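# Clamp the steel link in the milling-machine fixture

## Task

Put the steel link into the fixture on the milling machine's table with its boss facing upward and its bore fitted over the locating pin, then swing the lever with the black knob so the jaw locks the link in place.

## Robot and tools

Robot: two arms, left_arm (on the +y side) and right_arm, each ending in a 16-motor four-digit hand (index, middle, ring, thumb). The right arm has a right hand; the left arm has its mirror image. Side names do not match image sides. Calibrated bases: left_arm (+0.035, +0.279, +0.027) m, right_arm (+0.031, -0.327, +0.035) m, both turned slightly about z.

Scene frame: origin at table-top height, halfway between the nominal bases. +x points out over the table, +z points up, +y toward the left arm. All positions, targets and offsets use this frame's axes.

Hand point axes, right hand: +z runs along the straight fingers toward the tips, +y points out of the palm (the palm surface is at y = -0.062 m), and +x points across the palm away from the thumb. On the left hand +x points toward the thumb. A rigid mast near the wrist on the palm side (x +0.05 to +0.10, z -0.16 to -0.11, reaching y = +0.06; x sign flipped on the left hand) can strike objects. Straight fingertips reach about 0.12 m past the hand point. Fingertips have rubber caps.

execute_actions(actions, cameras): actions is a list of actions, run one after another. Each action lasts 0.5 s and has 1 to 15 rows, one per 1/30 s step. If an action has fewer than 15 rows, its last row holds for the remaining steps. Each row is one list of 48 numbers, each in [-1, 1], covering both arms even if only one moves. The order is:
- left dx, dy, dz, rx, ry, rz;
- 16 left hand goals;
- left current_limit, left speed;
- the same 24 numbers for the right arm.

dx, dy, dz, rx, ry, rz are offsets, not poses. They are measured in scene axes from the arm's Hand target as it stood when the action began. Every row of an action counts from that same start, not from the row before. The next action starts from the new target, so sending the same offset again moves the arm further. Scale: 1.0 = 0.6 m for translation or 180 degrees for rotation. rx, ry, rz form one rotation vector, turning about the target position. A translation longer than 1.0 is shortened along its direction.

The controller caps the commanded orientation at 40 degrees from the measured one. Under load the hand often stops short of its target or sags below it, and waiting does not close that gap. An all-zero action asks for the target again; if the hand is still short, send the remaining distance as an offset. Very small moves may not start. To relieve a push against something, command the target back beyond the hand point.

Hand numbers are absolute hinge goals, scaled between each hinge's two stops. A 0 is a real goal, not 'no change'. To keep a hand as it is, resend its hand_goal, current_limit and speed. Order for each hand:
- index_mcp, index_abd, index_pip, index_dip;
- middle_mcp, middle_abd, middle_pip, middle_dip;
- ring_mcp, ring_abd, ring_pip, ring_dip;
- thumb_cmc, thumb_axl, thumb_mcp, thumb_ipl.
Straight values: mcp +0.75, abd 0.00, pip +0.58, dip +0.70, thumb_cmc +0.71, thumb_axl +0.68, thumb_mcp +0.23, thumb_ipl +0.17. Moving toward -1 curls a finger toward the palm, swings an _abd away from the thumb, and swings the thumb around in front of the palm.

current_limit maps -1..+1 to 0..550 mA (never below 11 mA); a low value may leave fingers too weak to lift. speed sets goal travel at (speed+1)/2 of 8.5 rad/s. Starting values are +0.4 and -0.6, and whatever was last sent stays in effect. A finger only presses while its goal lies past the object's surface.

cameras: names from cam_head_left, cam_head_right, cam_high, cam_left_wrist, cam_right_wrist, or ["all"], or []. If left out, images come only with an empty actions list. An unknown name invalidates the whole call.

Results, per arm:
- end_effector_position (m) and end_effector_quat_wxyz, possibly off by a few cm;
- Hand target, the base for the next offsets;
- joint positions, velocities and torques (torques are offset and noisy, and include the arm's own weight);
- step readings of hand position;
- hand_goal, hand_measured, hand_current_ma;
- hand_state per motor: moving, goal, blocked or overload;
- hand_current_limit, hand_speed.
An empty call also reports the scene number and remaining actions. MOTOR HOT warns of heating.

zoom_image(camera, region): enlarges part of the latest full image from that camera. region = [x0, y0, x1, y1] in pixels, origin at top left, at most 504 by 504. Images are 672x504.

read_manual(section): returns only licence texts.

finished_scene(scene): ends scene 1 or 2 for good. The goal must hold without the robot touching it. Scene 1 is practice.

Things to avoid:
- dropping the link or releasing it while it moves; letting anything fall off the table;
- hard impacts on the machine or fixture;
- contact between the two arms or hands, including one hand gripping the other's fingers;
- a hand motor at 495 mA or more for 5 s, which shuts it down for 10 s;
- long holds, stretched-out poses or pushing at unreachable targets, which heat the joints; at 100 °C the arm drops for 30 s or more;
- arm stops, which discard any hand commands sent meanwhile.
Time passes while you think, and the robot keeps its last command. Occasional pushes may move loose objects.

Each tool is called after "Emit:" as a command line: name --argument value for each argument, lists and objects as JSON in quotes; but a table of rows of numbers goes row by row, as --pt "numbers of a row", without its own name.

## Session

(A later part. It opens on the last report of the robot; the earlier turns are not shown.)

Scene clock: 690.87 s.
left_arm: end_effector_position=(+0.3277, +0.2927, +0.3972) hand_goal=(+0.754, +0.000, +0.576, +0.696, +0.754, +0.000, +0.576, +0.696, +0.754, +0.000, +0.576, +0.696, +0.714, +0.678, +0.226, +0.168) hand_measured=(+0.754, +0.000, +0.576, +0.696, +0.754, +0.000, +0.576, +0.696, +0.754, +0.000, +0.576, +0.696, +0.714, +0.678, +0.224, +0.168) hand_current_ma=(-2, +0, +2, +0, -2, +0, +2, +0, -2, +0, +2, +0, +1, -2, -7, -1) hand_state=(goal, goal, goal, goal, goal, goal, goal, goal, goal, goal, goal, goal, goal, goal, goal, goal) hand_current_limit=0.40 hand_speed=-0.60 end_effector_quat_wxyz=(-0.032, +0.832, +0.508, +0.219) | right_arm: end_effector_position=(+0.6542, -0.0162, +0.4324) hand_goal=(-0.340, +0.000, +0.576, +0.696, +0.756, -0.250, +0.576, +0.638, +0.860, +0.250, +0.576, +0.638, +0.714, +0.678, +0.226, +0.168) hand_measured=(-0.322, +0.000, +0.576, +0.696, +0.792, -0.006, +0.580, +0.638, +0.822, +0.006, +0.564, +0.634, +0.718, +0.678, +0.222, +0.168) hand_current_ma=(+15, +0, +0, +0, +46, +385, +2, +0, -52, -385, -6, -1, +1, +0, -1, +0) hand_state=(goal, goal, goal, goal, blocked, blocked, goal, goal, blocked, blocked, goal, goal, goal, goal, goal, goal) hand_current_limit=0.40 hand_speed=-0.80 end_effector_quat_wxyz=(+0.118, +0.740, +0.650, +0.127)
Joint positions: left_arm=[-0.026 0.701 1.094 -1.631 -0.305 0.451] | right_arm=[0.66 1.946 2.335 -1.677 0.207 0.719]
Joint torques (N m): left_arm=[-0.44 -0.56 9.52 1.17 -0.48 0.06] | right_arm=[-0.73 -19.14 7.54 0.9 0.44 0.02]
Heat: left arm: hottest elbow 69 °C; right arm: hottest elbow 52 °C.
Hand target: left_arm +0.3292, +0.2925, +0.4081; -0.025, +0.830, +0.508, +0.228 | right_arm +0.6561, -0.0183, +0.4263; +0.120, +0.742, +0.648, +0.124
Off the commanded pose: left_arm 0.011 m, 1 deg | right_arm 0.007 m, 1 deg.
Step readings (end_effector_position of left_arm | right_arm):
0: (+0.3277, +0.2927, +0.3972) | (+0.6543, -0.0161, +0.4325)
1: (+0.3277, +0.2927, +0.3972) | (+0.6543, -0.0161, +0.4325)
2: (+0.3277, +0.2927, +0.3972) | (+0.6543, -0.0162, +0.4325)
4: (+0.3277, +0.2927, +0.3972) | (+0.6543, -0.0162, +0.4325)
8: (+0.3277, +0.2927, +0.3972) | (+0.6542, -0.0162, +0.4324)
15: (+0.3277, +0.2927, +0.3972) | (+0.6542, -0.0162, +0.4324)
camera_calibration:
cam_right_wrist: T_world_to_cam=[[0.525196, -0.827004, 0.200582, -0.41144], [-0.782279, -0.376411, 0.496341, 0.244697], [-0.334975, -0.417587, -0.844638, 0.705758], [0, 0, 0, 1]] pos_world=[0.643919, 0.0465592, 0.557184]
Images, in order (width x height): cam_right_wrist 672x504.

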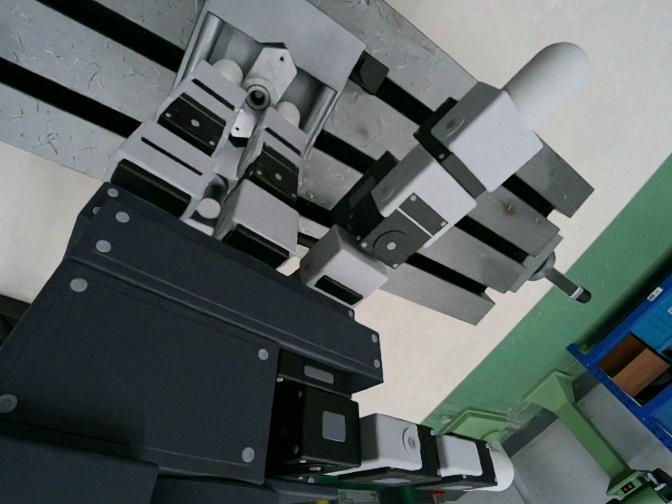

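Emit:
execute_actions --actions '[[[0,0,0,0,0,0,0.754,0,0.576,0.696,0.754,0,0.576,0.696,0.754,0,0.576,0.696,0.714,0.678,0.226,0.168,0.4,-0.6,0.002,-0.002,-0.010,0,0,0,-0.34,0,0.576,0.696,0.755,-0.25,0.576,0.638,0.86,0.25,0.576,0.638,0.714,0.678,0.226,0.168,0.4,-0.8]]]' --cameras '["cam_right_wrist"]'

Emit:
zoom_image --camera "cam_right_wrist" --region '[200, 0, 340, 140]'

Emit:
zoom_image --camera "cam_right_wrist" --region '[230, 70, 280, 120]'

Scene clock: 705.40 s.
left_arm: end_effector_position=(+0.3277, +0.2927, +0.3972) hand_goal=(+0.754, +0.000, +0.576, +0.696, +0.754, +0.000, +0.576, +0.696, +0.754, +0.000, +0.576, +0.696, +0.714, +0.678, +0.226, +0.168) hand_measured=(+0.754, +0.000, +0.576, +0.696, +0.754, +0.000, +0.576, +0.696, +0.754, +0.000, +0.576, +0.696, +0.714, +0.678, +0.224, +0.168) hand_current_ma=(-2, +0, +2, +0, -2, +0, +2, +0, -2, +0, +2, +0, +1, -2, -7, -1) hand_state=(goal, goal, goal, goal, goal, goal, goal, goal, goal, goal, goal, goal, goal, goal, goal, goal) hand_current_limit=0.40 hand_speed=-0.60 end_effector_quat_wxyz=(-0.032, +0.832, +0.508, +0.219) | right_arm: end_effector_position=(+0.6533, -0.0169, +0.4321) hand_goal=(-0.340, +0.000, +0.576, +0.696, +0.756, -0.250, +0.576, +0.638, +0.860, +0.250, +0.576, +0.638, +0.714, +0.678, +0.226, +0.168) hand_measured=(-0.322, +0.000, +0.576, +0.696, +0.792, -0.006, +0.582, +0.638, +0.822, +0.006, +0.564, +0.634, +0.718, +0.678, +0.222, +0.168) hand_current_ma=(+15, +0, +0, +0, +46, +385, +2, +0, -50, -385, -6, -1, +1, +0, -1, +0) hand_state=(goal, goal, goal, goal, blocked, blocked, goal, goal, blocked, blocked, goal, goal, goal, goal, goal, goal) hand_current_limit=0.40 hand_speed=-0.80 end_effector_quat_wxyz=(+0.119, +0.740, +0.649, +0.132)
Joint positions: left_arm=[-0.026 0.701 1.094 -1.631 -0.305 0.451] | right_arm=[0.66 1.931 2.308 -1.655 0.208 0.719]
Joint torques (N m): left_arm=[-0.62 -0.5 9.62 1.18 -0.48 0.07] | right_arm=[-0.79 -18.2 7.36 0.92 0.4 -0.02]
Heat: left arm: hottest elbow 69 °C; right arm: hottest elbow 51 °C.
Hand target: left_arm +0.3292, +0.2925, +0.4081; -0.025, +0.830, +0.508, +0.228 | right_arm +0.6573, -0.0196, +0.4201; +0.120, +0.742, +0.648, +0.124
Off the commanded pose: left_arm 0.011 m, 1 deg | right_arm 0.013 m, 1 deg.
Step readings (end_effector_position of left_arm | right_arm):
0: (+0.3277, +0.2927, +0.3972) | (+0.6542, -0.0162, +0.4324)
1: (+0.3277, +0.2927, +0.3972) | (+0.6543, -0.0162, +0.4325)
2: (+0.3277, +0.2927, +0.3972) | (+0.6543, -0.0163, +0.4323)
4: (+0.3277, +0.2927, +0.3972) | (+0.6539, -0.0165, +0.4323)
8: (+0.3277, +0.2927, +0.3972) | (+0.6535, -0.0168, +0.4323)
15: (+0.3277, +0.2927, +0.3972) | (+0.6533, -0.0170, +0.4322)
camera_calibration:
cam_right_wrist: T_world_to_cam=[[0.523515, -0.828096, 0.200471, -0.410445], [-0.786253, -0.3789, 0.488098, 0.250047], [-0.328234, -0.413148, -0.849454, 0.702645], [0, 0, 0, 1]] pos_world=[0.642106, 0.0451508, 0.557099]
Images, in order (width x height): cam_right_wrist 672x504.

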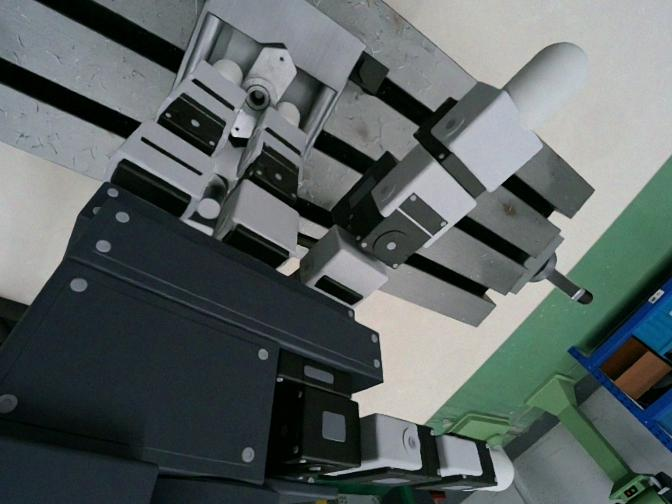

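Scaled by 3.600 from the camera's 672x504 image, which has a finer 960x720 frame.

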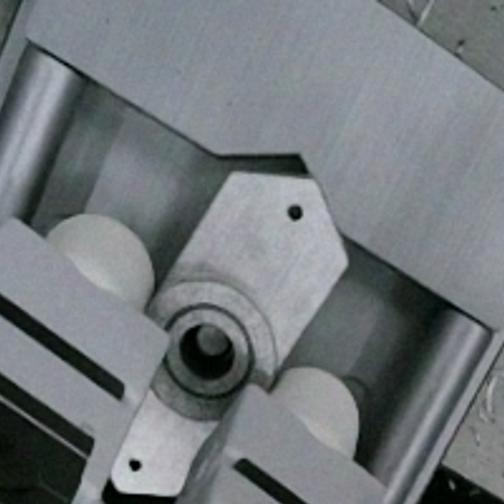

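Scaled by 10.080 from the camera's 672x504 image, which has a finer 960x720 frame.

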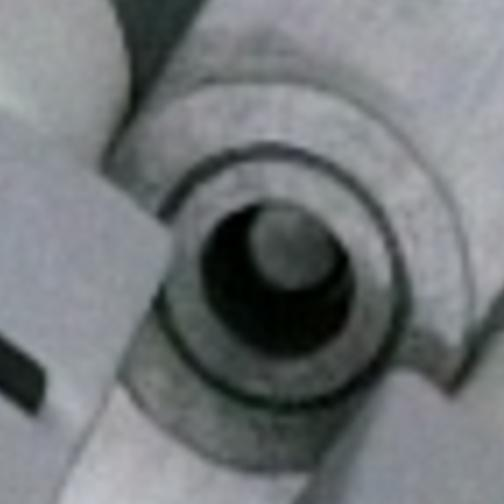

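Emit:
execute_actions --actions '[[[0,0,0,0,0,0,0.754,0,0.576,0.696,0.754,0,0.576,0.696,0.754,0,0.576,0.696,0.714,0.678,0.226,0.168,0.4,-0.6,-0.002,0.002,0.045,0,0,0,-0.34,0,0.576,0.696,0.755,-0.25,0.576,0.638,0.86,0.25,0.576,0.638,0.714,0.678,0.226,0.168,0.4,-0.8]]]' --cameras '["cam_right_wrist"]'

Emit:
zoom_image --camera "cam_right_wrist" --region '[200, 0, 340, 140]'

Scene clock: 763.60 s.
left_arm: end_effector_position=(+0.3277, +0.2927, +0.3972) hand_goal=(+0.754, +0.000, +0.576, +0.696, +0.754, +0.000, +0.576, +0.696, +0.754, +0.000, +0.576, +0.696, +0.714, +0.678, +0.226, +0.168) hand_measured=(+0.754, +0.000, +0.576, +0.696, +0.754, +0.000, +0.576, +0.696, +0.754, +0.000, +0.576, +0.696, +0.714, +0.678, +0.224, +0.168) hand_current_ma=(-2, +0, +2, +0, -2, +0, +2, +0, -2, +0, +2, +0, +1, -2, -7, -1) hand_state=(goal, goal, goal, goal, goal, goal, goal, goal, goal, goal, goal, goal, goal, goal, goal, goal) hand_current_limit=0.40 hand_speed=-0.60 end_effector_quat_wxyz=(-0.032, +0.832, +0.508, +0.219) | right_arm: end_effector_position=(+0.6534, -0.0168, +0.4331) hand_goal=(-0.340, +0.000, +0.576, +0.696, +0.756, -0.250, +0.576, +0.638, +0.860, +0.250, +0.576, +0.638, +0.714, +0.678, +0.226, +0.168) hand_measured=(-0.322, +0.000, +0.576, +0.696, +0.770, -0.008, +0.580, +0.638, +0.834, +0.006, +0.564, +0.634, +0.718, +0.678, +0.222, +0.168) hand_current_ma=(+15, +0, +0, +0, +10, +385, +1, +0, -28, -385, -8, -1, +1, +0, -1, +0) hand_state=(goal, goal, goal, goal, goal, blocked, goal, goal, blocked, blocked, goal, goal, goal, goal, goal, goal) hand_current_limit=0.40 hand_speed=-0.80 end_effector_quat_wxyz=(+0.118, +0.740, +0.650, +0.126)
Joint positions: left_arm=[-0.026 0.701 1.094 -1.631 -0.305 0.451] | right_arm=[0.66 1.945 2.337 -1.683 0.207 0.719]
Joint torques (N m): left_arm=[-0.67 -0.44 9.55 1.13 -0.48 0.06] | right_arm=[-0.67 -18.08 13.33 -0.38 0.56 -0.06]
Heat: left arm: hottest elbow 69 °C; right arm: hottest elbow 49 °C.
Hand target: left_arm +0.3292, +0.2925, +0.4081; -0.025, +0.830, +0.508, +0.228 | right_arm +0.6560, -0.0184, +0.4474; +0.120, +0.742, +0.648, +0.124
Off the commanded pose: left_arm 0.011 m, 1 deg | right_arm 0.014 m, 1 deg.
joint sent to its limit (right arm) — joint 4 (wrist pitch), lower limit. The joint targets still meet the commanded pose.
Step readings (end_effector_position of left_arm | right_arm):
0: (+0.3277, +0.2927, +0.3972) | (+0.6533, -0.0169, +0.4321)
1: (+0.3277, +0.2927, +0.3972) | (+0.6533, -0.0169, +0.4321)
2: (+0.3277, +0.2927, +0.3972) | (+0.6533, -0.0169, +0.4321)
4: (+0.3277, +0.2927, +0.3972) | (+0.6527, -0.0173, +0.4334)
8: (+0.3277, +0.2927, +0.3972) | (+0.6530, -0.0170, +0.4330)
15: (+0.3277, +0.2927, +0.3972) | (+0.6534, -0.0168, +0.4331)
camera_calibration:
cam_right_wrist: T_world_to_cam=[[0.525784, -0.826678, 0.200387, -0.41188], [-0.781066, -0.375907, 0.498627, 0.241656], [-0.336878, -0.418686, -0.843336, 0.706528], [0, 0, 0, 1]] pos_world=[0.643323, 0.0461614, 0.557879]
Images, in order (width x height): cam_right_wrist 672x504.

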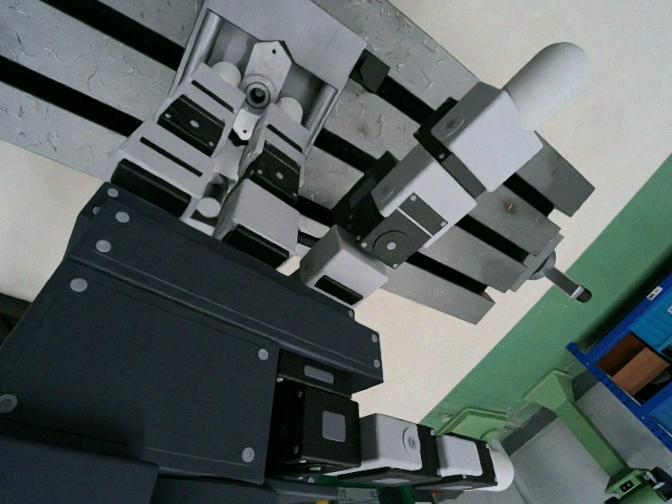

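Scaled by 3.600 from the camera's 672x504 image, which has a finer 960x720 frame.

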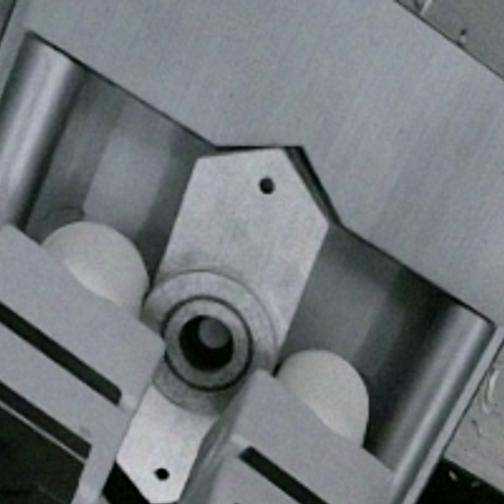

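Emit:
execute_actions --actions '[[[0,0,0,0,0,0,0.754,0,0.576,0.696,0.754,0,0.576,0.696,0.754,0,0.576,0.696,0.714,0.678,0.226,0.168,0.4,-0.6,0,0,0.02,0,0,0,-0.34,0,0.576,0.696,0.805,-0.25,0.576,0.638,0.79,0.25,0.576,0.638,0.714,0.678,0.226,0.168,0.4,-0.8]]]' --cameras '["cam_right_wrist"]'

Emit:
zoom_image --camera "cam_right_wrist" --region '[200, 0, 340, 140]'

Scene clock: 783.30 s.
left_arm: end_effector_position=(+0.3277, +0.2927, +0.3972) hand_goal=(+0.754, +0.000, +0.576, +0.696, +0.754, +0.000, +0.576, +0.696, +0.754, +0.000, +0.576, +0.696, +0.714, +0.678, +0.226, +0.168) hand_measured=(+0.754, +0.000, +0.576, +0.696, +0.754, +0.000, +0.576, +0.696, +0.754, +0.000, +0.576, +0.696, +0.714, +0.678, +0.224, +0.168) hand_current_ma=(-2, +0, +2, +0, -2, +0, +2, +0, -2, +0, +2, +0, +1, -2, -7, -1) hand_state=(goal, goal, goal, goal, goal, goal, goal, goal, goal, goal, goal, goal, goal, goal, goal, goal) hand_current_limit=0.40 hand_speed=-0.60 end_effector_quat_wxyz=(-0.032, +0.832, +0.508, +0.219) | right_arm: end_effector_position=(+0.6533, -0.0163, +0.4336) hand_goal=(-0.340, +0.000, +0.576, +0.696, +0.806, -0.250, +0.576, +0.638, +0.790, +0.250, +0.576, +0.638, +0.714, +0.678, +0.226, +0.168) hand_measured=(-0.322, +0.000, +0.576, +0.696, +0.776, -0.008, +0.570, +0.636, +0.818, +0.006, +0.580, +0.638, +0.718, +0.678, +0.222, +0.168) hand_current_ma=(+15, +0, +0, +0, -35, +385, -2, +0, +30, -385, +2, +0, +1, +0, -1, +0) hand_state=(goal, goal, goal, goal, blocked, blocked, goal, goal, blocked, blocked, goal, goal, goal, goal, goal, goal) hand_current_limit=0.40 hand_speed=-0.80 end_effector_quat_wxyz=(+0.118, +0.739, +0.651, +0.125)
Joint positions: left_arm=[-0.026 0.701 1.094 -1.631 -0.305 0.451] | right_arm=[0.66 1.948 2.344 -1.688 0.207 0.716]
Joint torques (N m): left_arm=[-0.56 -0.44 9.58 1.2 -0.46 0.06] | right_arm=[-0.67 -18.84 14.08 -0.18 0.68 -0.11]
Heat: left arm: hottest elbow 69 °C; right arm: hottest elbow 50 °C.
Hand target: left_arm +0.3292, +0.2925, +0.4081; -0.025, +0.830, +0.508, +0.228 | right_arm +0.6559, -0.0182, +0.4592; +0.120, +0.742, +0.648, +0.124
Off the commanded pose: left_arm 0.011 m, 1 deg | right_arm 0.026 m, 1 deg.
joint sent to its limit (right arm) — joint 4 (wrist pitch), lower limit. The joint targets still meet the commanded pose.
Step readings (end_effector_position of left_arm | right_arm):
0: (+0.3277, +0.2927, +0.3972) | (+0.6534, -0.0168, +0.4331)
1: (+0.3277, +0.2927, +0.3972) | (+0.6534, -0.0168, +0.4331)
2: (+0.3277, +0.2927, +0.3972) | (+0.6533, -0.0168, +0.4334)
4: (+0.3277, +0.2927, +0.3972) | (+0.6533, -0.0167, +0.4333)
8: (+0.3277, +0.2927, +0.3972) | (+0.6533, -0.0164, +0.4336)
15: (+0.3277, +0.2927, +0.3972) | (+0.6533, -0.0163, +0.4336)
camera_calibration:
cam_right_wrist: T_world_to_cam=[[0.528594, -0.824778, 0.200822, -0.413515], [-0.779168, -0.377531, 0.500368, 0.239609], [-0.336876, -0.420965, -0.842201, 0.706631], [0, 0, 0, 1]] pos_world=[0.643324, 0.046869, 0.558276]
Images, in order (width x height): cam_right_wrist 672x504.

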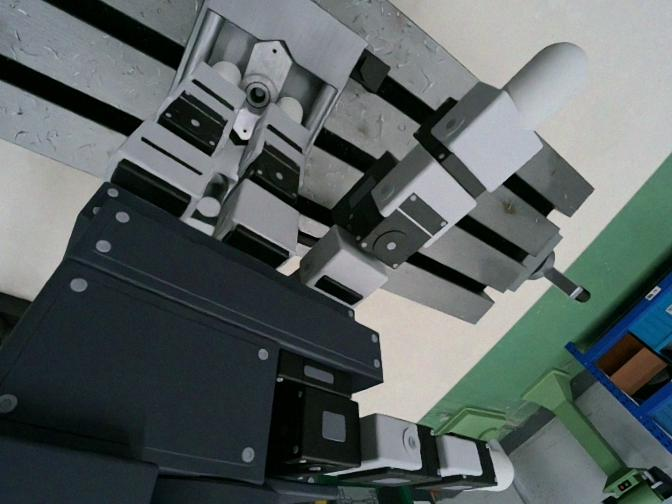

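Scaled by 3.600 from the camera's 672x504 image, which has a finer 960x720 frame.

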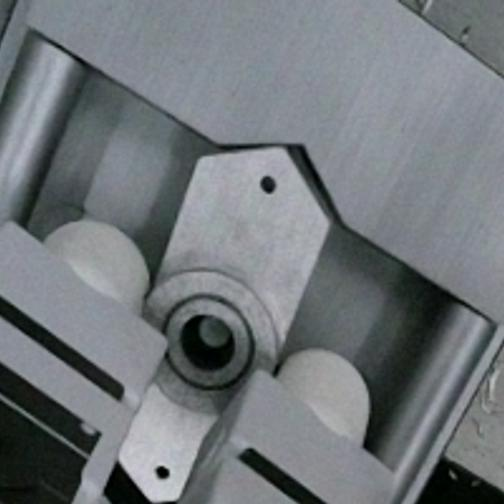

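Emit:
execute_actions --actions '[[[0,0,0,0,0,0,0.754,0,0.576,0.696,0.754,0,0.576,0.696,0.754,0,0.576,0.696,0.714,0.678,0.226,0.168,0.4,-0.6,0,0,0.025,0,0,0,-0.34,0,0.576,0.696,0.815,-0.25,0.576,0.638,0.78,0.25,0.576,0.638,0.714,0.678,0.226,0.168,0.4,-0.8]]]' --cameras '["cam_right_wrist"]'

Emit:
zoom_image --camera "cam_right_wrist" --region '[200, 0, 340, 140]'

Scene clock: 791.07 s.
left_arm: end_effector_position=(+0.3277, +0.2927, +0.3972) hand_goal=(+0.754, +0.000, +0.576, +0.696, +0.754, +0.000, +0.576, +0.696, +0.754, +0.000, +0.576, +0.696, +0.714, +0.678, +0.226, +0.168) hand_measured=(+0.754, +0.000, +0.576, +0.696, +0.754, +0.000, +0.576, +0.696, +0.754, +0.000, +0.576, +0.696, +0.714, +0.678, +0.224, +0.168) hand_current_ma=(-2, +0, +2, +0, -2, +0, +2, +0, -2, +0, +2, +0, +1, -2, -7, -1) hand_state=(goal, goal, goal, goal, goal, goal, goal, goal, goal, goal, goal, goal, goal, goal, goal, goal) hand_current_limit=0.40 hand_speed=-0.60 end_effector_quat_wxyz=(-0.032, +0.832, +0.508, +0.219) | right_arm: end_effector_position=(+0.6535, -0.0168, +0.4421) hand_goal=(-0.340, +0.000, +0.576, +0.696, +0.816, -0.250, +0.576, +0.638, +0.780, +0.250, +0.576, +0.638, +0.714, +0.678, +0.226, +0.168) hand_measured=(-0.322, +0.000, +0.576, +0.696, +0.792, -0.008, +0.570, +0.636, +0.814, +0.006, +0.588, +0.642, +0.718, +0.678, +0.222, +0.168) hand_current_ma=(+15, +0, +0, +0, -25, +385, -3, +0, +45, -385, +8, +1, +1, +0, -1, +0) hand_state=(goal, goal, goal, goal, blocked, blocked, goal, goal, blocked, blocked, goal, goal, goal, goal, goal, goal) hand_current_limit=0.40 hand_speed=-0.80 end_effector_quat_wxyz=(+0.122, +0.736, +0.653, +0.129)
Joint positions: left_arm=[-0.026 0.701 1.094 -1.631 -0.305 0.451] | right_arm=[0.66 1.949 2.364 -1.698 0.214 0.706]
Joint torques (N m): left_arm=[-0.62 -0.38 9.59 1.18 -0.47 0.06] | right_arm=[-0.5 -19.55 14.17 0.23 0.56 -0.09]
Heat: left arm: hottest elbow 69 °C; right arm: hottest elbow 52 °C.
Hand target: left_arm +0.3292, +0.2925, +0.4081; -0.025, +0.830, +0.508, +0.228 | right_arm +0.6560, -0.0181, +0.4741; +0.120, +0.742, +0.648, +0.124
Off the commanded pose: left_arm 0.011 m, 1 deg | right_arm 0.032 m, 1 deg.
joint sent to its limit (right arm) — joint 4 (wrist pitch), lower limit. The joint targets are off in orientation, not in position.
Step readings (end_effector_position of left_arm | right_arm):
0: (+0.3277, +0.2927, +0.3972) | (+0.6533, -0.0163, +0.4336)
1: (+0.3277, +0.2927, +0.3972) | (+0.6533, -0.0162, +0.4336)
2: (+0.3277, +0.2927, +0.3972) | (+0.6534, -0.0162, +0.4341)
4: (+0.3277, +0.2927, +0.3972) | (+0.6535, -0.0161, +0.4351)
8: (+0.3277, +0.2927, +0.3972) | (+0.6536, -0.0163, +0.4384)
15: (+0.3277, +0.2927, +0.3972) | (+0.6536, -0.0168, +0.4421)
camera_calibration:
cam_right_wrist: T_world_to_cam=[[0.532371, -0.820172, 0.209522, -0.422087], [-0.781891, -0.381583, 0.492993, 0.240291], [-0.324389, -0.426278, -0.844428, 0.706299], [0, 0, 0, 1]] pos_world=[0.641704, 0.0465871, 0.566394]
Images, in order (width x height): cam_right_wrist 672x504.

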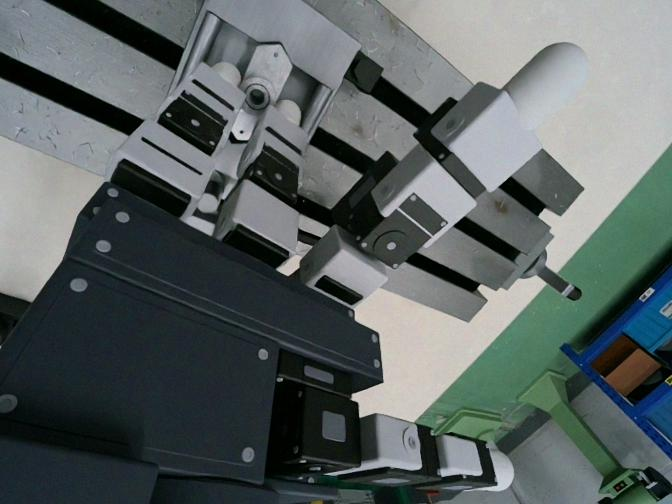

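Scaled by 3.600 from the camera's 672x504 image, which has a finer 960x720 frame.

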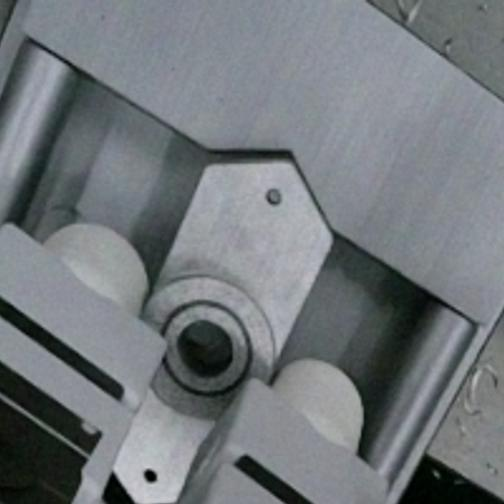

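Emit:
execute_actions --actions '[[[0,0,0,0,0,0,0.754,0,0.576,0.696,0.754,0,0.576,0.696,0.754,0,0.576,0.696,0.714,0.678,0.226,0.168,0.4,-0.6,0.001,0,-0.076,0,0,0,-0.34,0,0.576,0.696,0.812,-0.25,0.576,0.638,0.785,0.25,0.576,0.638,0.714,0.678,0.226,0.168,0.4,-0.8]]]' --cameras '["cam_right_wrist"]'

Emit:
zoom_image --camera "cam_right_wrist" --region '[200, 0, 340, 140]'

Emit:
zoom_image --camera "cam_right_wrist" --region '[230, 70, 280, 120]'

Scene clock: 813.10 s.
left_arm: end_effector_position=(+0.3277, +0.2927, +0.3972) hand_goal=(+0.754, +0.000, +0.576, +0.696, +0.754, +0.000, +0.576, +0.696, +0.754, +0.000, +0.576, +0.696, +0.714, +0.678, +0.226, +0.168) hand_measured=(+0.754, +0.000, +0.576, +0.696, +0.754, +0.000, +0.576, +0.696, +0.754, +0.000, +0.576, +0.696, +0.714, +0.678, +0.224, +0.168) hand_current_ma=(-2, +0, +2, +0, -2, +0, +2, +0, -2, +0, +2, +0, +1, -2, -7, -1) hand_state=(goal, goal, goal, goal, goal, goal, goal, goal, goal, goal, goal, goal, goal, goal, goal, goal) hand_current_limit=0.40 hand_speed=-0.60 end_effector_quat_wxyz=(-0.032, +0.832, +0.508, +0.219) | right_arm: end_effector_position=(+0.6544, -0.0157, +0.4313) hand_goal=(-0.340, +0.000, +0.576, +0.696, +0.812, -0.250, +0.576, +0.638, +0.786, +0.250, +0.576, +0.638, +0.714, +0.678, +0.226, +0.168) hand_measured=(-0.322, +0.000, +0.576, +0.696, +0.790, -0.008, +0.566, +0.634, +0.808, +0.006, +0.588, +0.642, +0.718, +0.678, +0.222, +0.168) hand_current_ma=(+15, +0, +0, +0, -20, +385, -5, -1, +22, -385, +8, +1, +1, +0, -1, +0) hand_state=(goal, goal, goal, goal, blocked, blocked, goal, goal, blocked, blocked, goal, goal, goal, goal, goal, goal) hand_current_limit=0.40 hand_speed=-0.80 end_effector_quat_wxyz=(+0.119, +0.739, +0.652, +0.125)
Joint positions: left_arm=[-0.026 0.701 1.094 -1.631 -0.305 0.451] | right_arm=[0.66 1.949 2.339 -1.682 0.208 0.715]
Joint torques (N m): left_arm=[-0.56 -0.56 9.57 1.16 -0.46 0.05] | right_arm=[-0.73 -18.84 8.61 0.68 0.41 0.07]
Heat: left arm: hottest elbow 69 °C; right arm: hottest elbow 56 °C.
Hand target: left_arm +0.3292, +0.2925, +0.4081; -0.025, +0.830, +0.508, +0.228 | right_arm +0.6566, -0.0181, +0.4286; +0.120, +0.742, +0.648, +0.124
Off the commanded pose: left_arm 0.011 m, 1 deg | right_arm 0.004 m, 1 deg.
Step readings (end_effector_position of left_arm | right_arm):
0: (+0.3277, +0.2927, +0.3972) | (+0.6535, -0.0168, +0.4421)
1: (+0.3277, +0.2927, +0.3972) | (+0.6535, -0.0168, +0.4421)
2: (+0.3277, +0.2927, +0.3972) | (+0.6535, -0.0168, +0.4421)
4: (+0.3277, +0.2927, +0.3972) | (+0.6535, -0.0168, +0.4417)
8: (+0.3277, +0.2927, +0.3972) | (+0.6539, -0.0161, +0.4365)
15: (+0.3277, +0.2927, +0.3972) | (+0.6544, -0.0157, +0.4313)
camera_calibration:
cam_right_wrist: T_world_to_cam=[[0.529108, -0.824027, 0.202544, -0.414304], [-0.778991, -0.377044, 0.501009, 0.241361], [-0.336477, -0.422868, -0.841407, 0.704635], [0, 0, 0, 1]] pos_world=[0.644323, 0.0475733, 0.555876]
Images, in order (width x height): cam_right_wrist 672x504.

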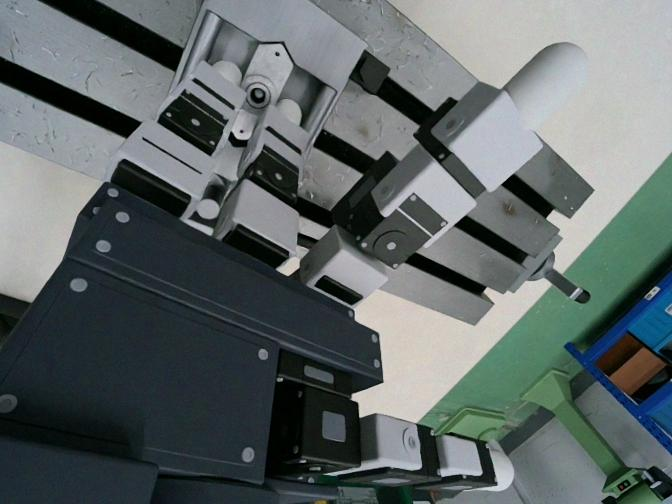

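Scaled by 3.600 from the camera's 672x504 image, which has a finer 960x720 frame.

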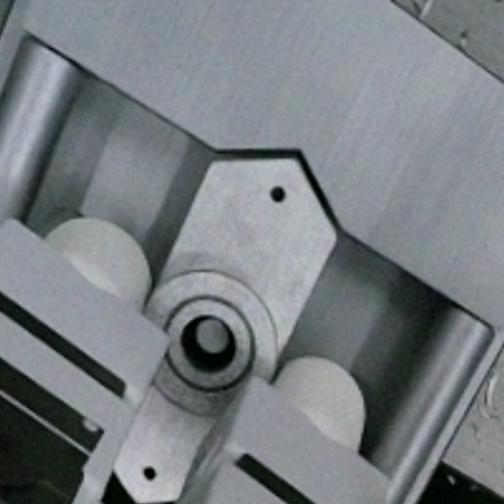

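Scaled by 10.080 from the camera's 672x504 image, which has a finer 960x720 frame.

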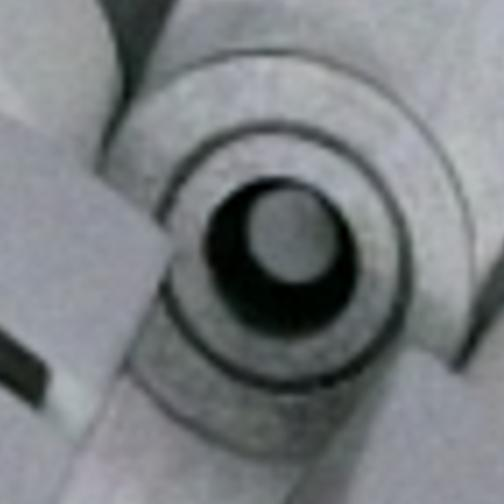

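Emit:
execute_actions --actions '[[[0,0,0,0,0,0,0.754,0,0.576,0.696,0.754,0,0.576,0.696,0.754,0,0.576,0.696,0.714,0.678,0.226,0.168,0.4,-0.6,0,-0.001,-0.012,0,0,0,-0.34,0,0.576,0.696,0.808,-0.25,0.576,0.638,0.79,0.25,0.576,0.638,0.714,0.678,0.226,0.168,0.4,-0.8]]]' --cameras '["cam_right_wrist"]'

Emit:
zoom_image --camera "cam_right_wrist" --region '[200, 0, 340, 140]'

Emit:
zoom_image --camera "cam_right_wrist" --region '[230, 70, 280, 120]'

Scene clock: 820.93 s.
left_arm: end_effector_position=(+0.3277, +0.2927, +0.3972) hand_goal=(+0.754, +0.000, +0.576, +0.696, +0.754, +0.000, +0.576, +0.696, +0.754, +0.000, +0.576, +0.696, +0.714, +0.678, +0.226, +0.168) hand_measured=(+0.754, +0.000, +0.576, +0.696, +0.754, +0.000, +0.576, +0.696, +0.754, +0.000, +0.576, +0.696, +0.714, +0.678, +0.224, +0.168) hand_current_ma=(-2, +0, +2, +0, -2, +0, +2, +0, -2, +0, +2, +0, +1, -2, -7, -1) hand_state=(goal, goal, goal, goal, goal, goal, goal, goal, goal, goal, goal, goal, goal, goal, goal, goal) hand_current_limit=0.40 hand_speed=-0.60 end_effector_quat_wxyz=(-0.032, +0.832, +0.508, +0.219) | right_arm: end_effector_position=(+0.6543, -0.0160, +0.4272) hand_goal=(-0.340, +0.000, +0.576, +0.696, +0.808, -0.250, +0.576, +0.638, +0.790, +0.250, +0.576, +0.638, +0.714, +0.678, +0.226, +0.168) hand_measured=(-0.322, +0.000, +0.576, +0.696, +0.790, -0.008, +0.566, +0.634, +0.808, +0.006, +0.588, +0.642, +0.718, +0.678, +0.222, +0.168) hand_current_ma=(+15, +0, +0, +0, -14, +385, -5, -1, +16, -385, +8, +1, +1, +0, -1, +0) hand_state=(goal, goal, goal, goal, goal, blocked, goal, goal, goal, blocked, goal, goal, goal, goal, goal, goal) hand_current_limit=0.40 hand_speed=-0.80 end_effector_quat_wxyz=(+0.119, +0.739, +0.651, +0.126)
Joint positions: left_arm=[-0.026 0.701 1.094 -1.631 -0.305 0.451] | right_arm=[0.66 1.939 2.31 -1.661 0.209 0.716]
Joint torques (N m): left_arm=[-0.73 -0.5 9.55 1.13 -0.47 0.04] | right_arm=[-0.79 -19.08 7.64 0.98 0.36 0.04]
Heat: left arm: hottest elbow 70 °C; right arm: hottest elbow 55 °C.
Hand target: left_arm +0.3292, +0.2925, +0.4081; -0.025, +0.830, +0.508, +0.228 | right_arm +0.6565, -0.0188, +0.4214; +0.120, +0.742, +0.648, +0.124
Off the commanded pose: left_arm 0.011 m, 1 deg | right_arm 0.007 m, 1 deg.
Step readings (end_effector_position of left_arm | right_arm):
0: (+0.3277, +0.2927, +0.3972) | (+0.6544, -0.0157, +0.4313)
1: (+0.3277, +0.2927, +0.3972) | (+0.6544, -0.0157, +0.4311)
2: (+0.3277, +0.2927, +0.3972) | (+0.6546, -0.0156, +0.4300)
4: (+0.3277, +0.2927, +0.3972) | (+0.6550, -0.0155, +0.4273)
8: (+0.3277, +0.2927, +0.3972) | (+0.6546, -0.0159, +0.4272)
15: (+0.3277, +0.2927, +0.3972) | (+0.6544, -0.0160, +0.4271)
camera_calibration:
cam_right_wrist: T_world_to_cam=[[0.527661, -0.824754, 0.203357, -0.413129], [-0.780829, -0.376663, 0.498428, 0.245613], [-0.334483, -0.421788, -0.842743, 0.700319], [0, 0, 0, 1]] pos_world=[0.644019, 0.0471701, 0.551781]
Images, in order (width x height): cam_right_wrist 672x504.

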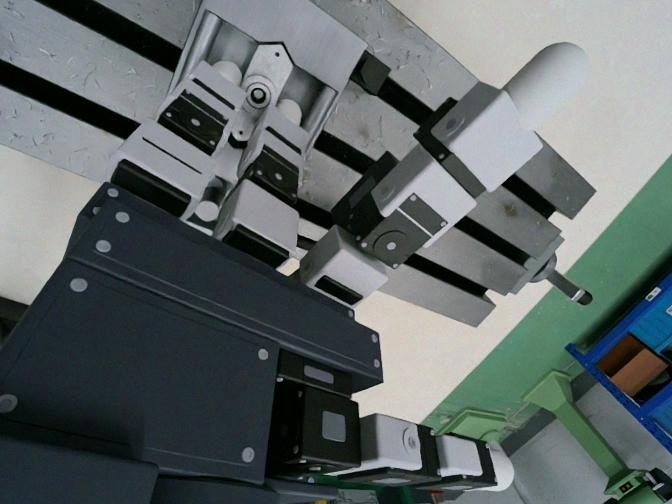

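Scaled by 3.600 from the camera's 672x504 image, which has a finer 960x720 frame.

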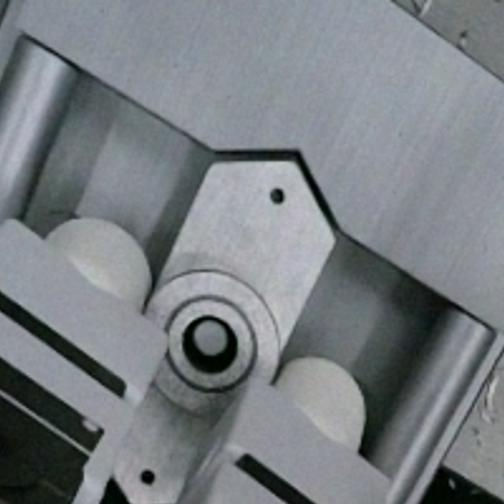

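Scaled by 10.080 from the camera's 672x504 image, which has a finer 960x720 frame.

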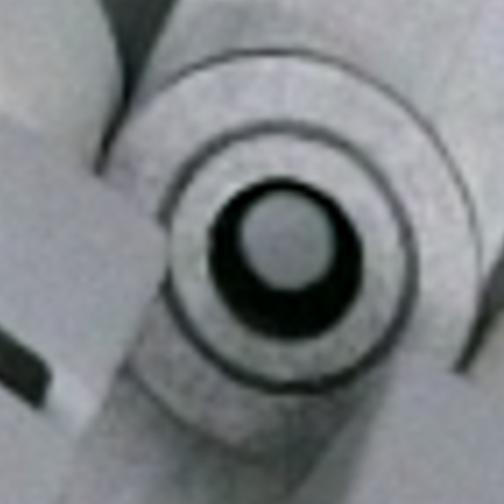

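Emit:
execute_actions --actions '[[[0,0,0,0,0,0,0.754,0,0.576,0.696,0.754,0,0.576,0.696,0.754,0,0.576,0.696,0.714,0.678,0.226,0.168,0.4,-0.6,0,0,-0.010,0,0,0,-0.34,0,0.576,0.696,0.808,-0.25,0.576,0.638,0.79,0.25,0.576,0.638,0.714,0.678,0.226,0.168,0.4,-0.8]],[[0,0,0,0,0,0,0.754,0,0.576,0.696,0.754,0,0.576,0.696,0.754,0,0.576,0.696,0.714,0.678,0.226,0.168,0.4,-0.6,0,0,-0.008,0,0,0,-0.34,0,0.576,0.696,0.808,-0.25,0.576,0.638,0.79,0.25,0.576,0.638,0.714,0.678,0.226,0.168,0.4,-0.8]]]' --cameras '["cam_right_wrist"]'

Emit:
zoom_image --camera "cam_right_wrist" --region '[200, 0, 340, 140]'

Emit:
zoom_image --camera "cam_right_wrist" --region '[230, 70, 280, 120]'

Scene clock: 830.77 s.
left_arm: end_effector_position=(+0.3277, +0.2927, +0.3972) hand_goal=(+0.754, +0.000, +0.576, +0.696, +0.754, +0.000, +0.576, +0.696, +0.754, +0.000, +0.576, +0.696, +0.714, +0.678, +0.226, +0.168) hand_measured=(+0.754, +0.000, +0.576, +0.696, +0.754, +0.000, +0.576, +0.696, +0.754, +0.000, +0.576, +0.696, +0.714, +0.678, +0.224, +0.168) hand_current_ma=(-2, +0, +2, +0, -2, +0, +2, +0, -2, +0, +2, +0, +1, -2, -7, -1) hand_state=(goal, goal, goal, goal, goal, goal, goal, goal, goal, goal, goal, goal, goal, goal, goal, goal) hand_current_limit=0.40 hand_speed=-0.60 end_effector_quat_wxyz=(-0.032, +0.832, +0.508, +0.219) | right_arm: end_effector_position=(+0.6526, -0.0173, +0.4266) hand_goal=(-0.340, +0.000, +0.576, +0.696, +0.808, -0.250, +0.576, +0.638, +0.790, +0.250, +0.576, +0.638, +0.714, +0.678, +0.226, +0.168) hand_measured=(-0.322, +0.000, +0.576, +0.696, +0.790, -0.008, +0.566, +0.634, +0.808, +0.006, +0.588, +0.642, +0.718, +0.678, +0.222, +0.168) hand_current_ma=(+15, +0, +0, +0, -14, +385, -5, -1, +16, -385, +8, +1, +1, +0, -1, +0) hand_state=(goal, goal, goal, goal, goal, blocked, goal, goal, goal, blocked, goal, goal, goal, goal, goal, goal) hand_current_limit=0.40 hand_speed=-0.80 end_effector_quat_wxyz=(+0.120, +0.739, +0.649, +0.135)
Joint positions: left_arm=[-0.026 0.701 1.094 -1.631 -0.305 0.451] | right_arm=[0.66 1.913 2.262 -1.622 0.209 0.716]
Joint torques (N m): left_arm=[-0.56 -0.38 9.55 1.21 -0.48 0.06] | right_arm=[-0.73 -17.79 7.27 0.94 0.35 0.04]
Heat: left arm: hottest elbow 70 °C; right arm: hottest elbow 55 °C.
Hand target: left_arm +0.3292, +0.2925, +0.4081; -0.025, +0.830, +0.508, +0.228 | right_arm +0.6565, -0.0188, +0.4107; +0.120, +0.742, +0.648, +0.124
Off the commanded pose: left_arm 0.011 m, 1 deg | right_arm 0.017 m, 1 deg.
Step readings (end_effector_position of left_arm | right_arm):
0: (+0.3277, +0.2927, +0.3972) | (+0.6544, -0.0160, +0.4273)
1: (+0.3277, +0.2927, +0.3972) | (+0.6544, -0.0160, +0.4273)
2: (+0.3277, +0.2927, +0.3972) | (+0.6543, -0.0160, +0.4270)
4: (+0.3277, +0.2927, +0.3972) | (+0.6540, -0.0163, +0.4271)
8: (+0.3277, +0.2927, +0.3972) | (+0.6536, -0.0166, +0.4267)
15: (+0.3277, +0.2927, +0.3972) | (+0.6534, -0.0167, +0.4268)
16: (+0.3277, +0.2927, +0.3972) | (+0.6535, -0.0167, +0.4267)
17: (+0.3277, +0.2927, +0.3972) | (+0.6534, -0.0167, +0.4267)
19: (+0.3277, +0.2927, +0.3972) | (+0.6531, -0.0169, +0.4266)
23: (+0.3277, +0.2927, +0.3972) | (+0.6528, -0.0172, +0.4267)
30: (+0.3277, +0.2927, +0.3972) | (+0.6527, -0.0172, +0.4265)
camera_calibration:
cam_right_wrist: T_world_to_cam=[[0.524374, -0.827091, 0.202368, -0.410503], [-0.788162, -0.381528, 0.482947, 0.255374], [-0.322232, -0.412743, -0.851945, 0.694727], [0, 0, 0, 1]] pos_world=[0.640396, 0.0446527, 0.55161]
Images, in order (width x height): cam_right_wrist 672x504.

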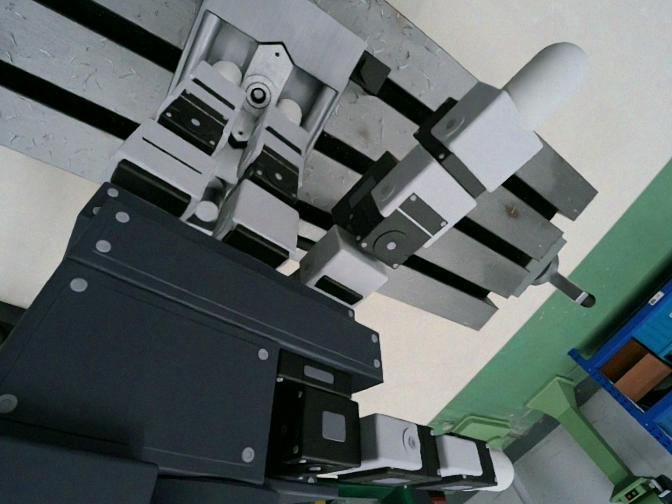

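Scaled by 3.600 from the camera's 672x504 image, which has a finer 960x720 frame.

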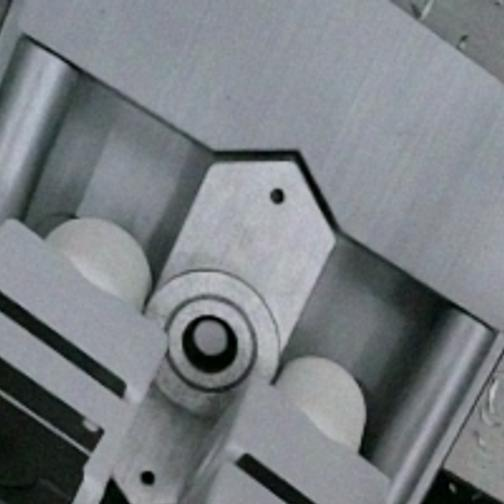

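Scaled by 10.080 from the camera's 672x504 image, which has a finer 960x720 frame.

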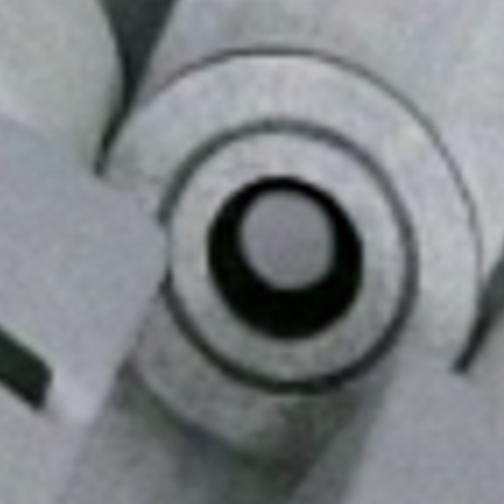

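Emit:
execute_actions --actions '[]' --cameras '["cam_head_left","cam_head_right","cam_high"]'

Emit:
zoom_image --camera "cam_head_left" --region '[310, 74, 390, 154]'

Emit:
zoom_image --camera "cam_head_right" --region '[310, 74, 390, 154]'

Emit:
zoom_image --camera "cam_high" --region '[250, 215, 370, 285]'

Scene clock: 854.37 s.
left_arm: end_effector_position=(+0.3277, +0.2927, +0.3972) hand_goal=(+0.754, +0.000, +0.576, +0.696, +0.754, +0.000, +0.576, +0.696, +0.754, +0.000, +0.576, +0.696, +0.714, +0.678, +0.226, +0.168) hand_measured=(+0.754, +0.000, +0.576, +0.696, +0.754, +0.000, +0.576, +0.696, +0.754, +0.000, +0.576, +0.696, +0.714, +0.678, +0.224, +0.168) hand_current_ma=(-2, +0, +2, +0, -2, +0, +2, +0, -2, +0, +2, +0, +1, -2, -7, -1) hand_state=(goal, goal, goal, goal, goal, goal, goal, goal, goal, goal, goal, goal, goal, goal, goal, goal) hand_current_limit=0.40 hand_speed=-0.60 end_effector_quat_wxyz=(-0.032, +0.832, +0.508, +0.219) | right_arm: end_effector_position=(+0.6526, -0.0173, +0.4266) hand_goal=(-0.340, +0.000, +0.576, +0.696, +0.808, -0.250, +0.576, +0.638, +0.790, +0.250, +0.576, +0.638, +0.714, +0.678, +0.226, +0.168) hand_measured=(-0.322, +0.000, +0.576, +0.696, +0.790, -0.008, +0.566, +0.634, +0.808, +0.006, +0.588, +0.642, +0.718, +0.678, +0.222, +0.168) hand_current_ma=(+15, +0, +0, +0, -14, +385, -5, -1, +16, -385, +8, +1, +1, +0, -1, +0) hand_state=(goal, goal, goal, goal, goal, blocked, goal, goal, goal, blocked, goal, goal, goal, goal, goal, goal) hand_current_limit=0.40 hand_speed=-0.80 end_effector_quat_wxyz=(+0.120, +0.739, +0.649, +0.135)
Joint positions: left_arm=[-0.026 0.701 1.094 -1.631 -0.305 0.451] | right_arm=[0.66 1.913 2.262 -1.622 0.209 0.716]
Joint velocities: within noise
Joint torques (N m): left_arm=[-0.44 -0.56 9.54 1.18 -0.47 0.07] | right_arm=[-0.73 -17.85 7.3 0.94 0.35 0.03]
Heat: left arm: hottest elbow 70 °C; right arm: hottest elbow 53 °C.
Hand target: left_arm +0.3292, +0.2925, +0.4081; -0.025, +0.830, +0.508, +0.228 | right_arm +0.6565, -0.0188, +0.4107; +0.120, +0.742, +0.648, +0.124
Off the commanded pose: left_arm 0.011 m, 1 deg | right_arm 0.017 m, 1 deg.
Images, in order (width x height): cam_head_left 672x504, cam_head_right 672x504, cam_high 672x504.

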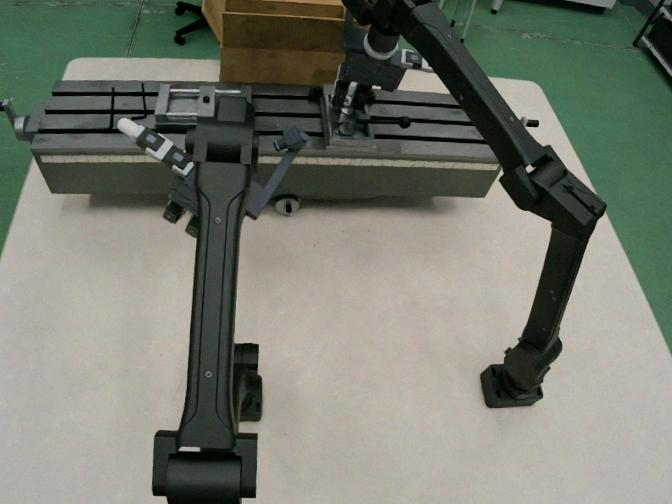

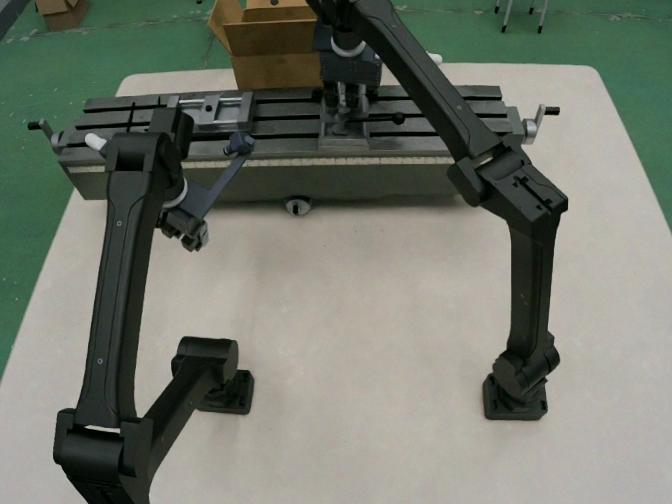

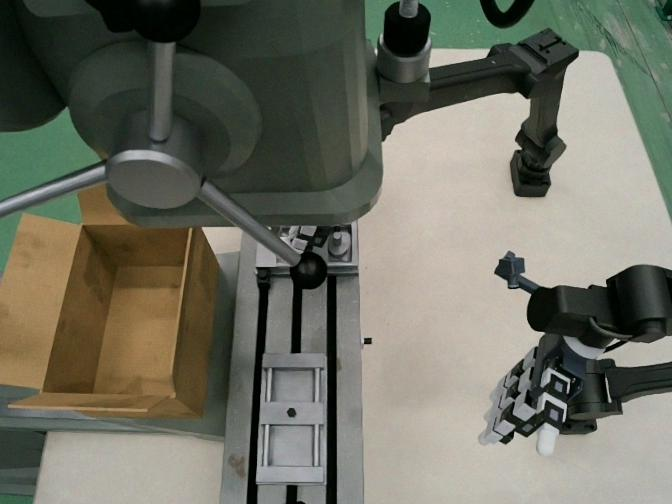

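Scaled by 6.300 from the camera's 672x504 image, which has a finer 960x720 frame.

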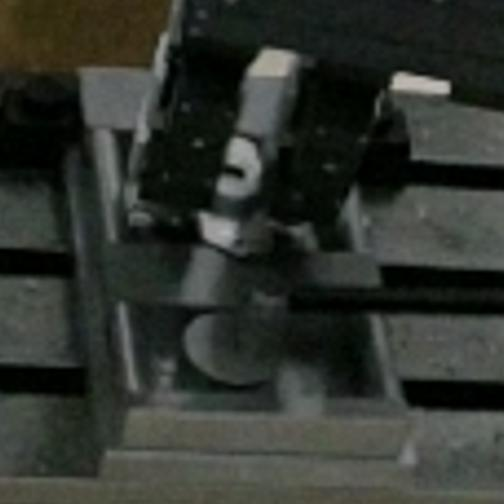

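Scaled by 6.300 from the camera's 672x504 image, which has a finer 960x720 frame.

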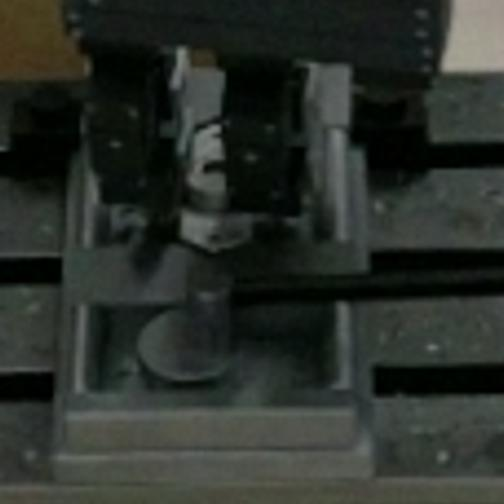

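Scaled by 4.200 from the camera's 672x504 image, which has a finer 960x720 frame.

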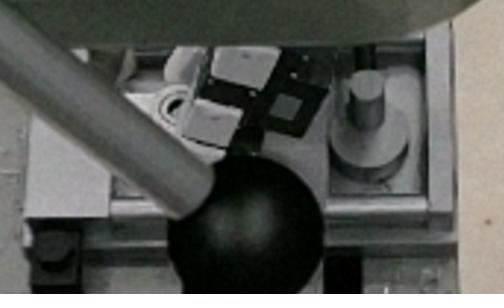

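Emit:
execute_actions --actions '[[[0,0,0,0,0,0,0.754,0,0.576,0.696,0.754,0,0.576,0.696,0.754,0,0.576,0.696,0.714,0.678,0.226,0.168,0.4,-0.6,0,0,0.018,0,0,0,-0.34,0,0.576,0.696,0.79,-0.12,0.576,0.638,0.808,0.12,0.576,0.638,0.714,0.678,0.226,0.168,0.4,-0.8]],[[0,0,0,0,0,0,0.754,0,0.576,0.696,0.754,0,0.576,0.696,0.754,0,0.576,0.696,0.714,0.678,0.226,0.168,0.4,-0.6,0,0,0,0,0,0,-0.34,0,0.576,0.696,0.79,-0.01,0.566,0.638,0.808,0.01,0.588,0.638,0.714,0.678,0.226,0.168,0.4,-0.8]]]' --cameras '["cam_right_wrist"]'

Emit:
zoom_image --camera "cam_right_wrist" --region '[200, 0, 340, 140]'

Emit:
zoom_image --camera "cam_right_wrist" --region '[230, 70, 280, 120]'

Scene clock: 908.93 s.
left_arm: end_effector_position=(+0.3277, +0.2927, +0.3972) hand_goal=(+0.754, +0.000, +0.576, +0.696, +0.754, +0.000, +0.576, +0.696, +0.754, +0.000, +0.576, +0.696, +0.714, +0.678, +0.226, +0.168) hand_measured=(+0.754, +0.000, +0.576, +0.696, +0.754, +0.000, +0.576, +0.696, +0.754, +0.000, +0.576, +0.696, +0.714, +0.678, +0.224, +0.168) hand_current_ma=(-2, +0, +2, +0, -2, +0, +2, +0, -2, +0, +2, +0, +1, -2, -7, -1) hand_state=(goal, goal, goal, goal, goal, goal, goal, goal, goal, goal, goal, goal, goal, goal, goal, goal) hand_current_limit=0.40 hand_speed=-0.60 end_effector_quat_wxyz=(-0.032, +0.832, +0.508, +0.219) | right_arm: end_effector_position=(+0.6517, -0.0175, +0.4232) hand_goal=(-0.340, +0.000, +0.576, +0.696, +0.790, -0.010, +0.566, +0.638, +0.808, +0.010, +0.588, +0.638, +0.714, +0.678, +0.226, +0.168) hand_measured=(-0.322, +0.000, +0.576, +0.696, +0.788, -0.004, +0.564, +0.636, +0.808, -0.014, +0.580, +0.638, +0.718, +0.678, +0.222, +0.168) hand_current_ma=(+15, +0, +0, +0, +0, +2, -1, -1, +0, -18, -3, +0, +1, +0, -1, +0) hand_state=(goal, goal, goal, goal, goal, goal, goal, goal, goal, blocked, goal, goal, goal, goal, goal, goal) hand_current_limit=0.40 hand_speed=-0.80 end_effector_quat_wxyz=(+0.118, +0.739, +0.651, +0.129)
Joint positions: left_arm=[-0.026 0.701 1.094 -1.631 -0.305 0.451] | right_arm=[0.66 1.917 2.263 -1.631 0.207 0.716]
Joint torques (N m): left_arm=[-0.5 -0.44 9.61 1.2 -0.48 0.06] | right_arm=[-0.73 -16.85 11.52 -0.09 0.43 0.04]
Heat: left arm: hottest elbow 70 °C; right arm: hottest elbow 51 °C.
Hand target: left_arm +0.3292, +0.2925, +0.4081; -0.025, +0.830, +0.508, +0.228 | right_arm +0.6566, -0.0188, +0.4214; +0.120, +0.742, +0.648, +0.124
Off the commanded pose: left_arm 0.011 m, 1 deg | right_arm 0.005 m, 1 deg.
Step readings (end_effector_position of left_arm | right_arm):
0: (+0.3277, +0.2927, +0.3972) | (+0.6526, -0.0173, +0.4266)
1: (+0.3277, +0.2927, +0.3972) | (+0.6526, -0.0173, +0.4266)
2: (+0.3277, +0.2927, +0.3972) | (+0.6526, -0.0173, +0.4266)
4: (+0.3277, +0.2927, +0.3972) | (+0.6525, -0.0173, +0.4266)
8: (+0.3277, +0.2927, +0.3972) | (+0.6522, -0.0175, +0.4263)
15: (+0.3277, +0.2927, +0.3972) | (+0.6520, -0.0175, +0.4265)
16: (+0.3277, +0.2927, +0.3972) | (+0.6519, -0.0175, +0.4264)
17: (+0.3277, +0.2927, +0.3972) | (+0.6518, -0.0176, +0.4263)
19: (+0.3277, +0.2927, +0.3972) | (+0.6516, -0.0178, +0.4262)
23: (+0.3277, +0.2927, +0.3972) | (+0.6517, -0.0175, +0.4235)
30: (+0.3277, +0.2927, +0.3972) | (+0.6517, -0.0175, +0.4232)
camera_calibration:
cam_right_wrist: T_world_to_cam=[[0.527139, -0.82562, 0.201187, -0.410894], [-0.782381, -0.379128, 0.494107, 0.247759], [-0.331669, -0.417868, -0.845803, 0.694892], [0, 0, 0, 1]] pos_world=[0.640914, 0.045063, 0.547988]
Images, in order (width x height): cam_right_wrist 672x504.

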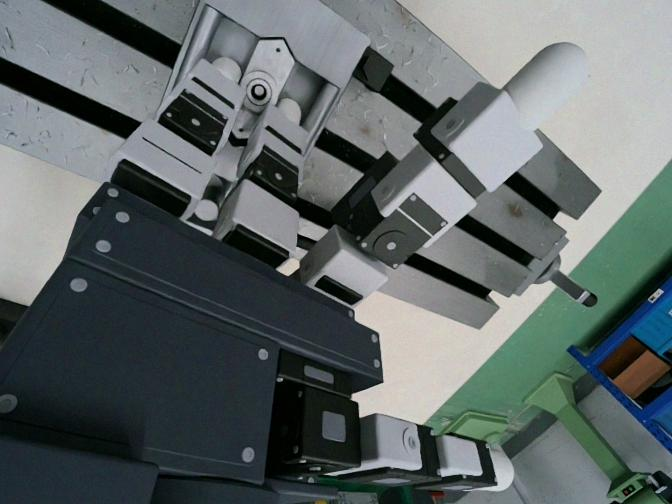

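Scaled by 3.600 from the camera's 672x504 image, which has a finer 960x720 frame.

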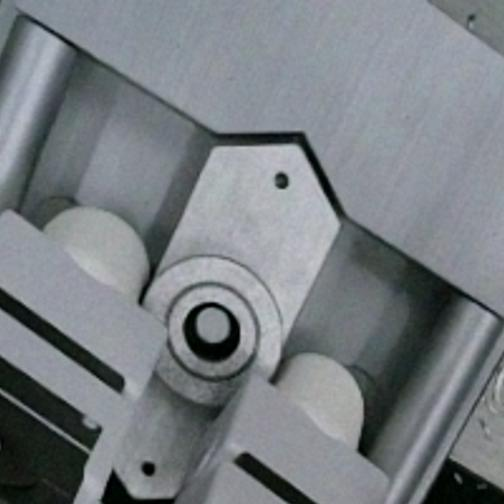

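Scaled by 10.080 from the camera's 672x504 image, which has a finer 960x720 frame.

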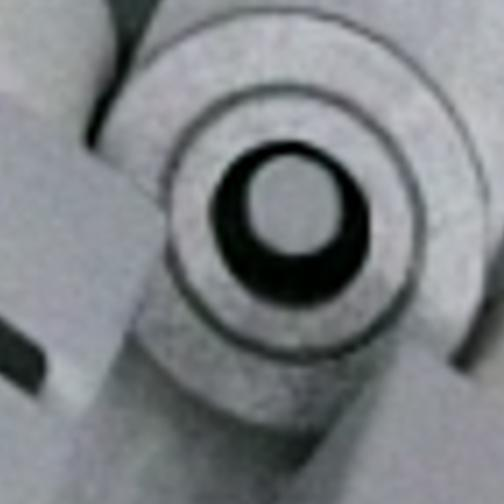

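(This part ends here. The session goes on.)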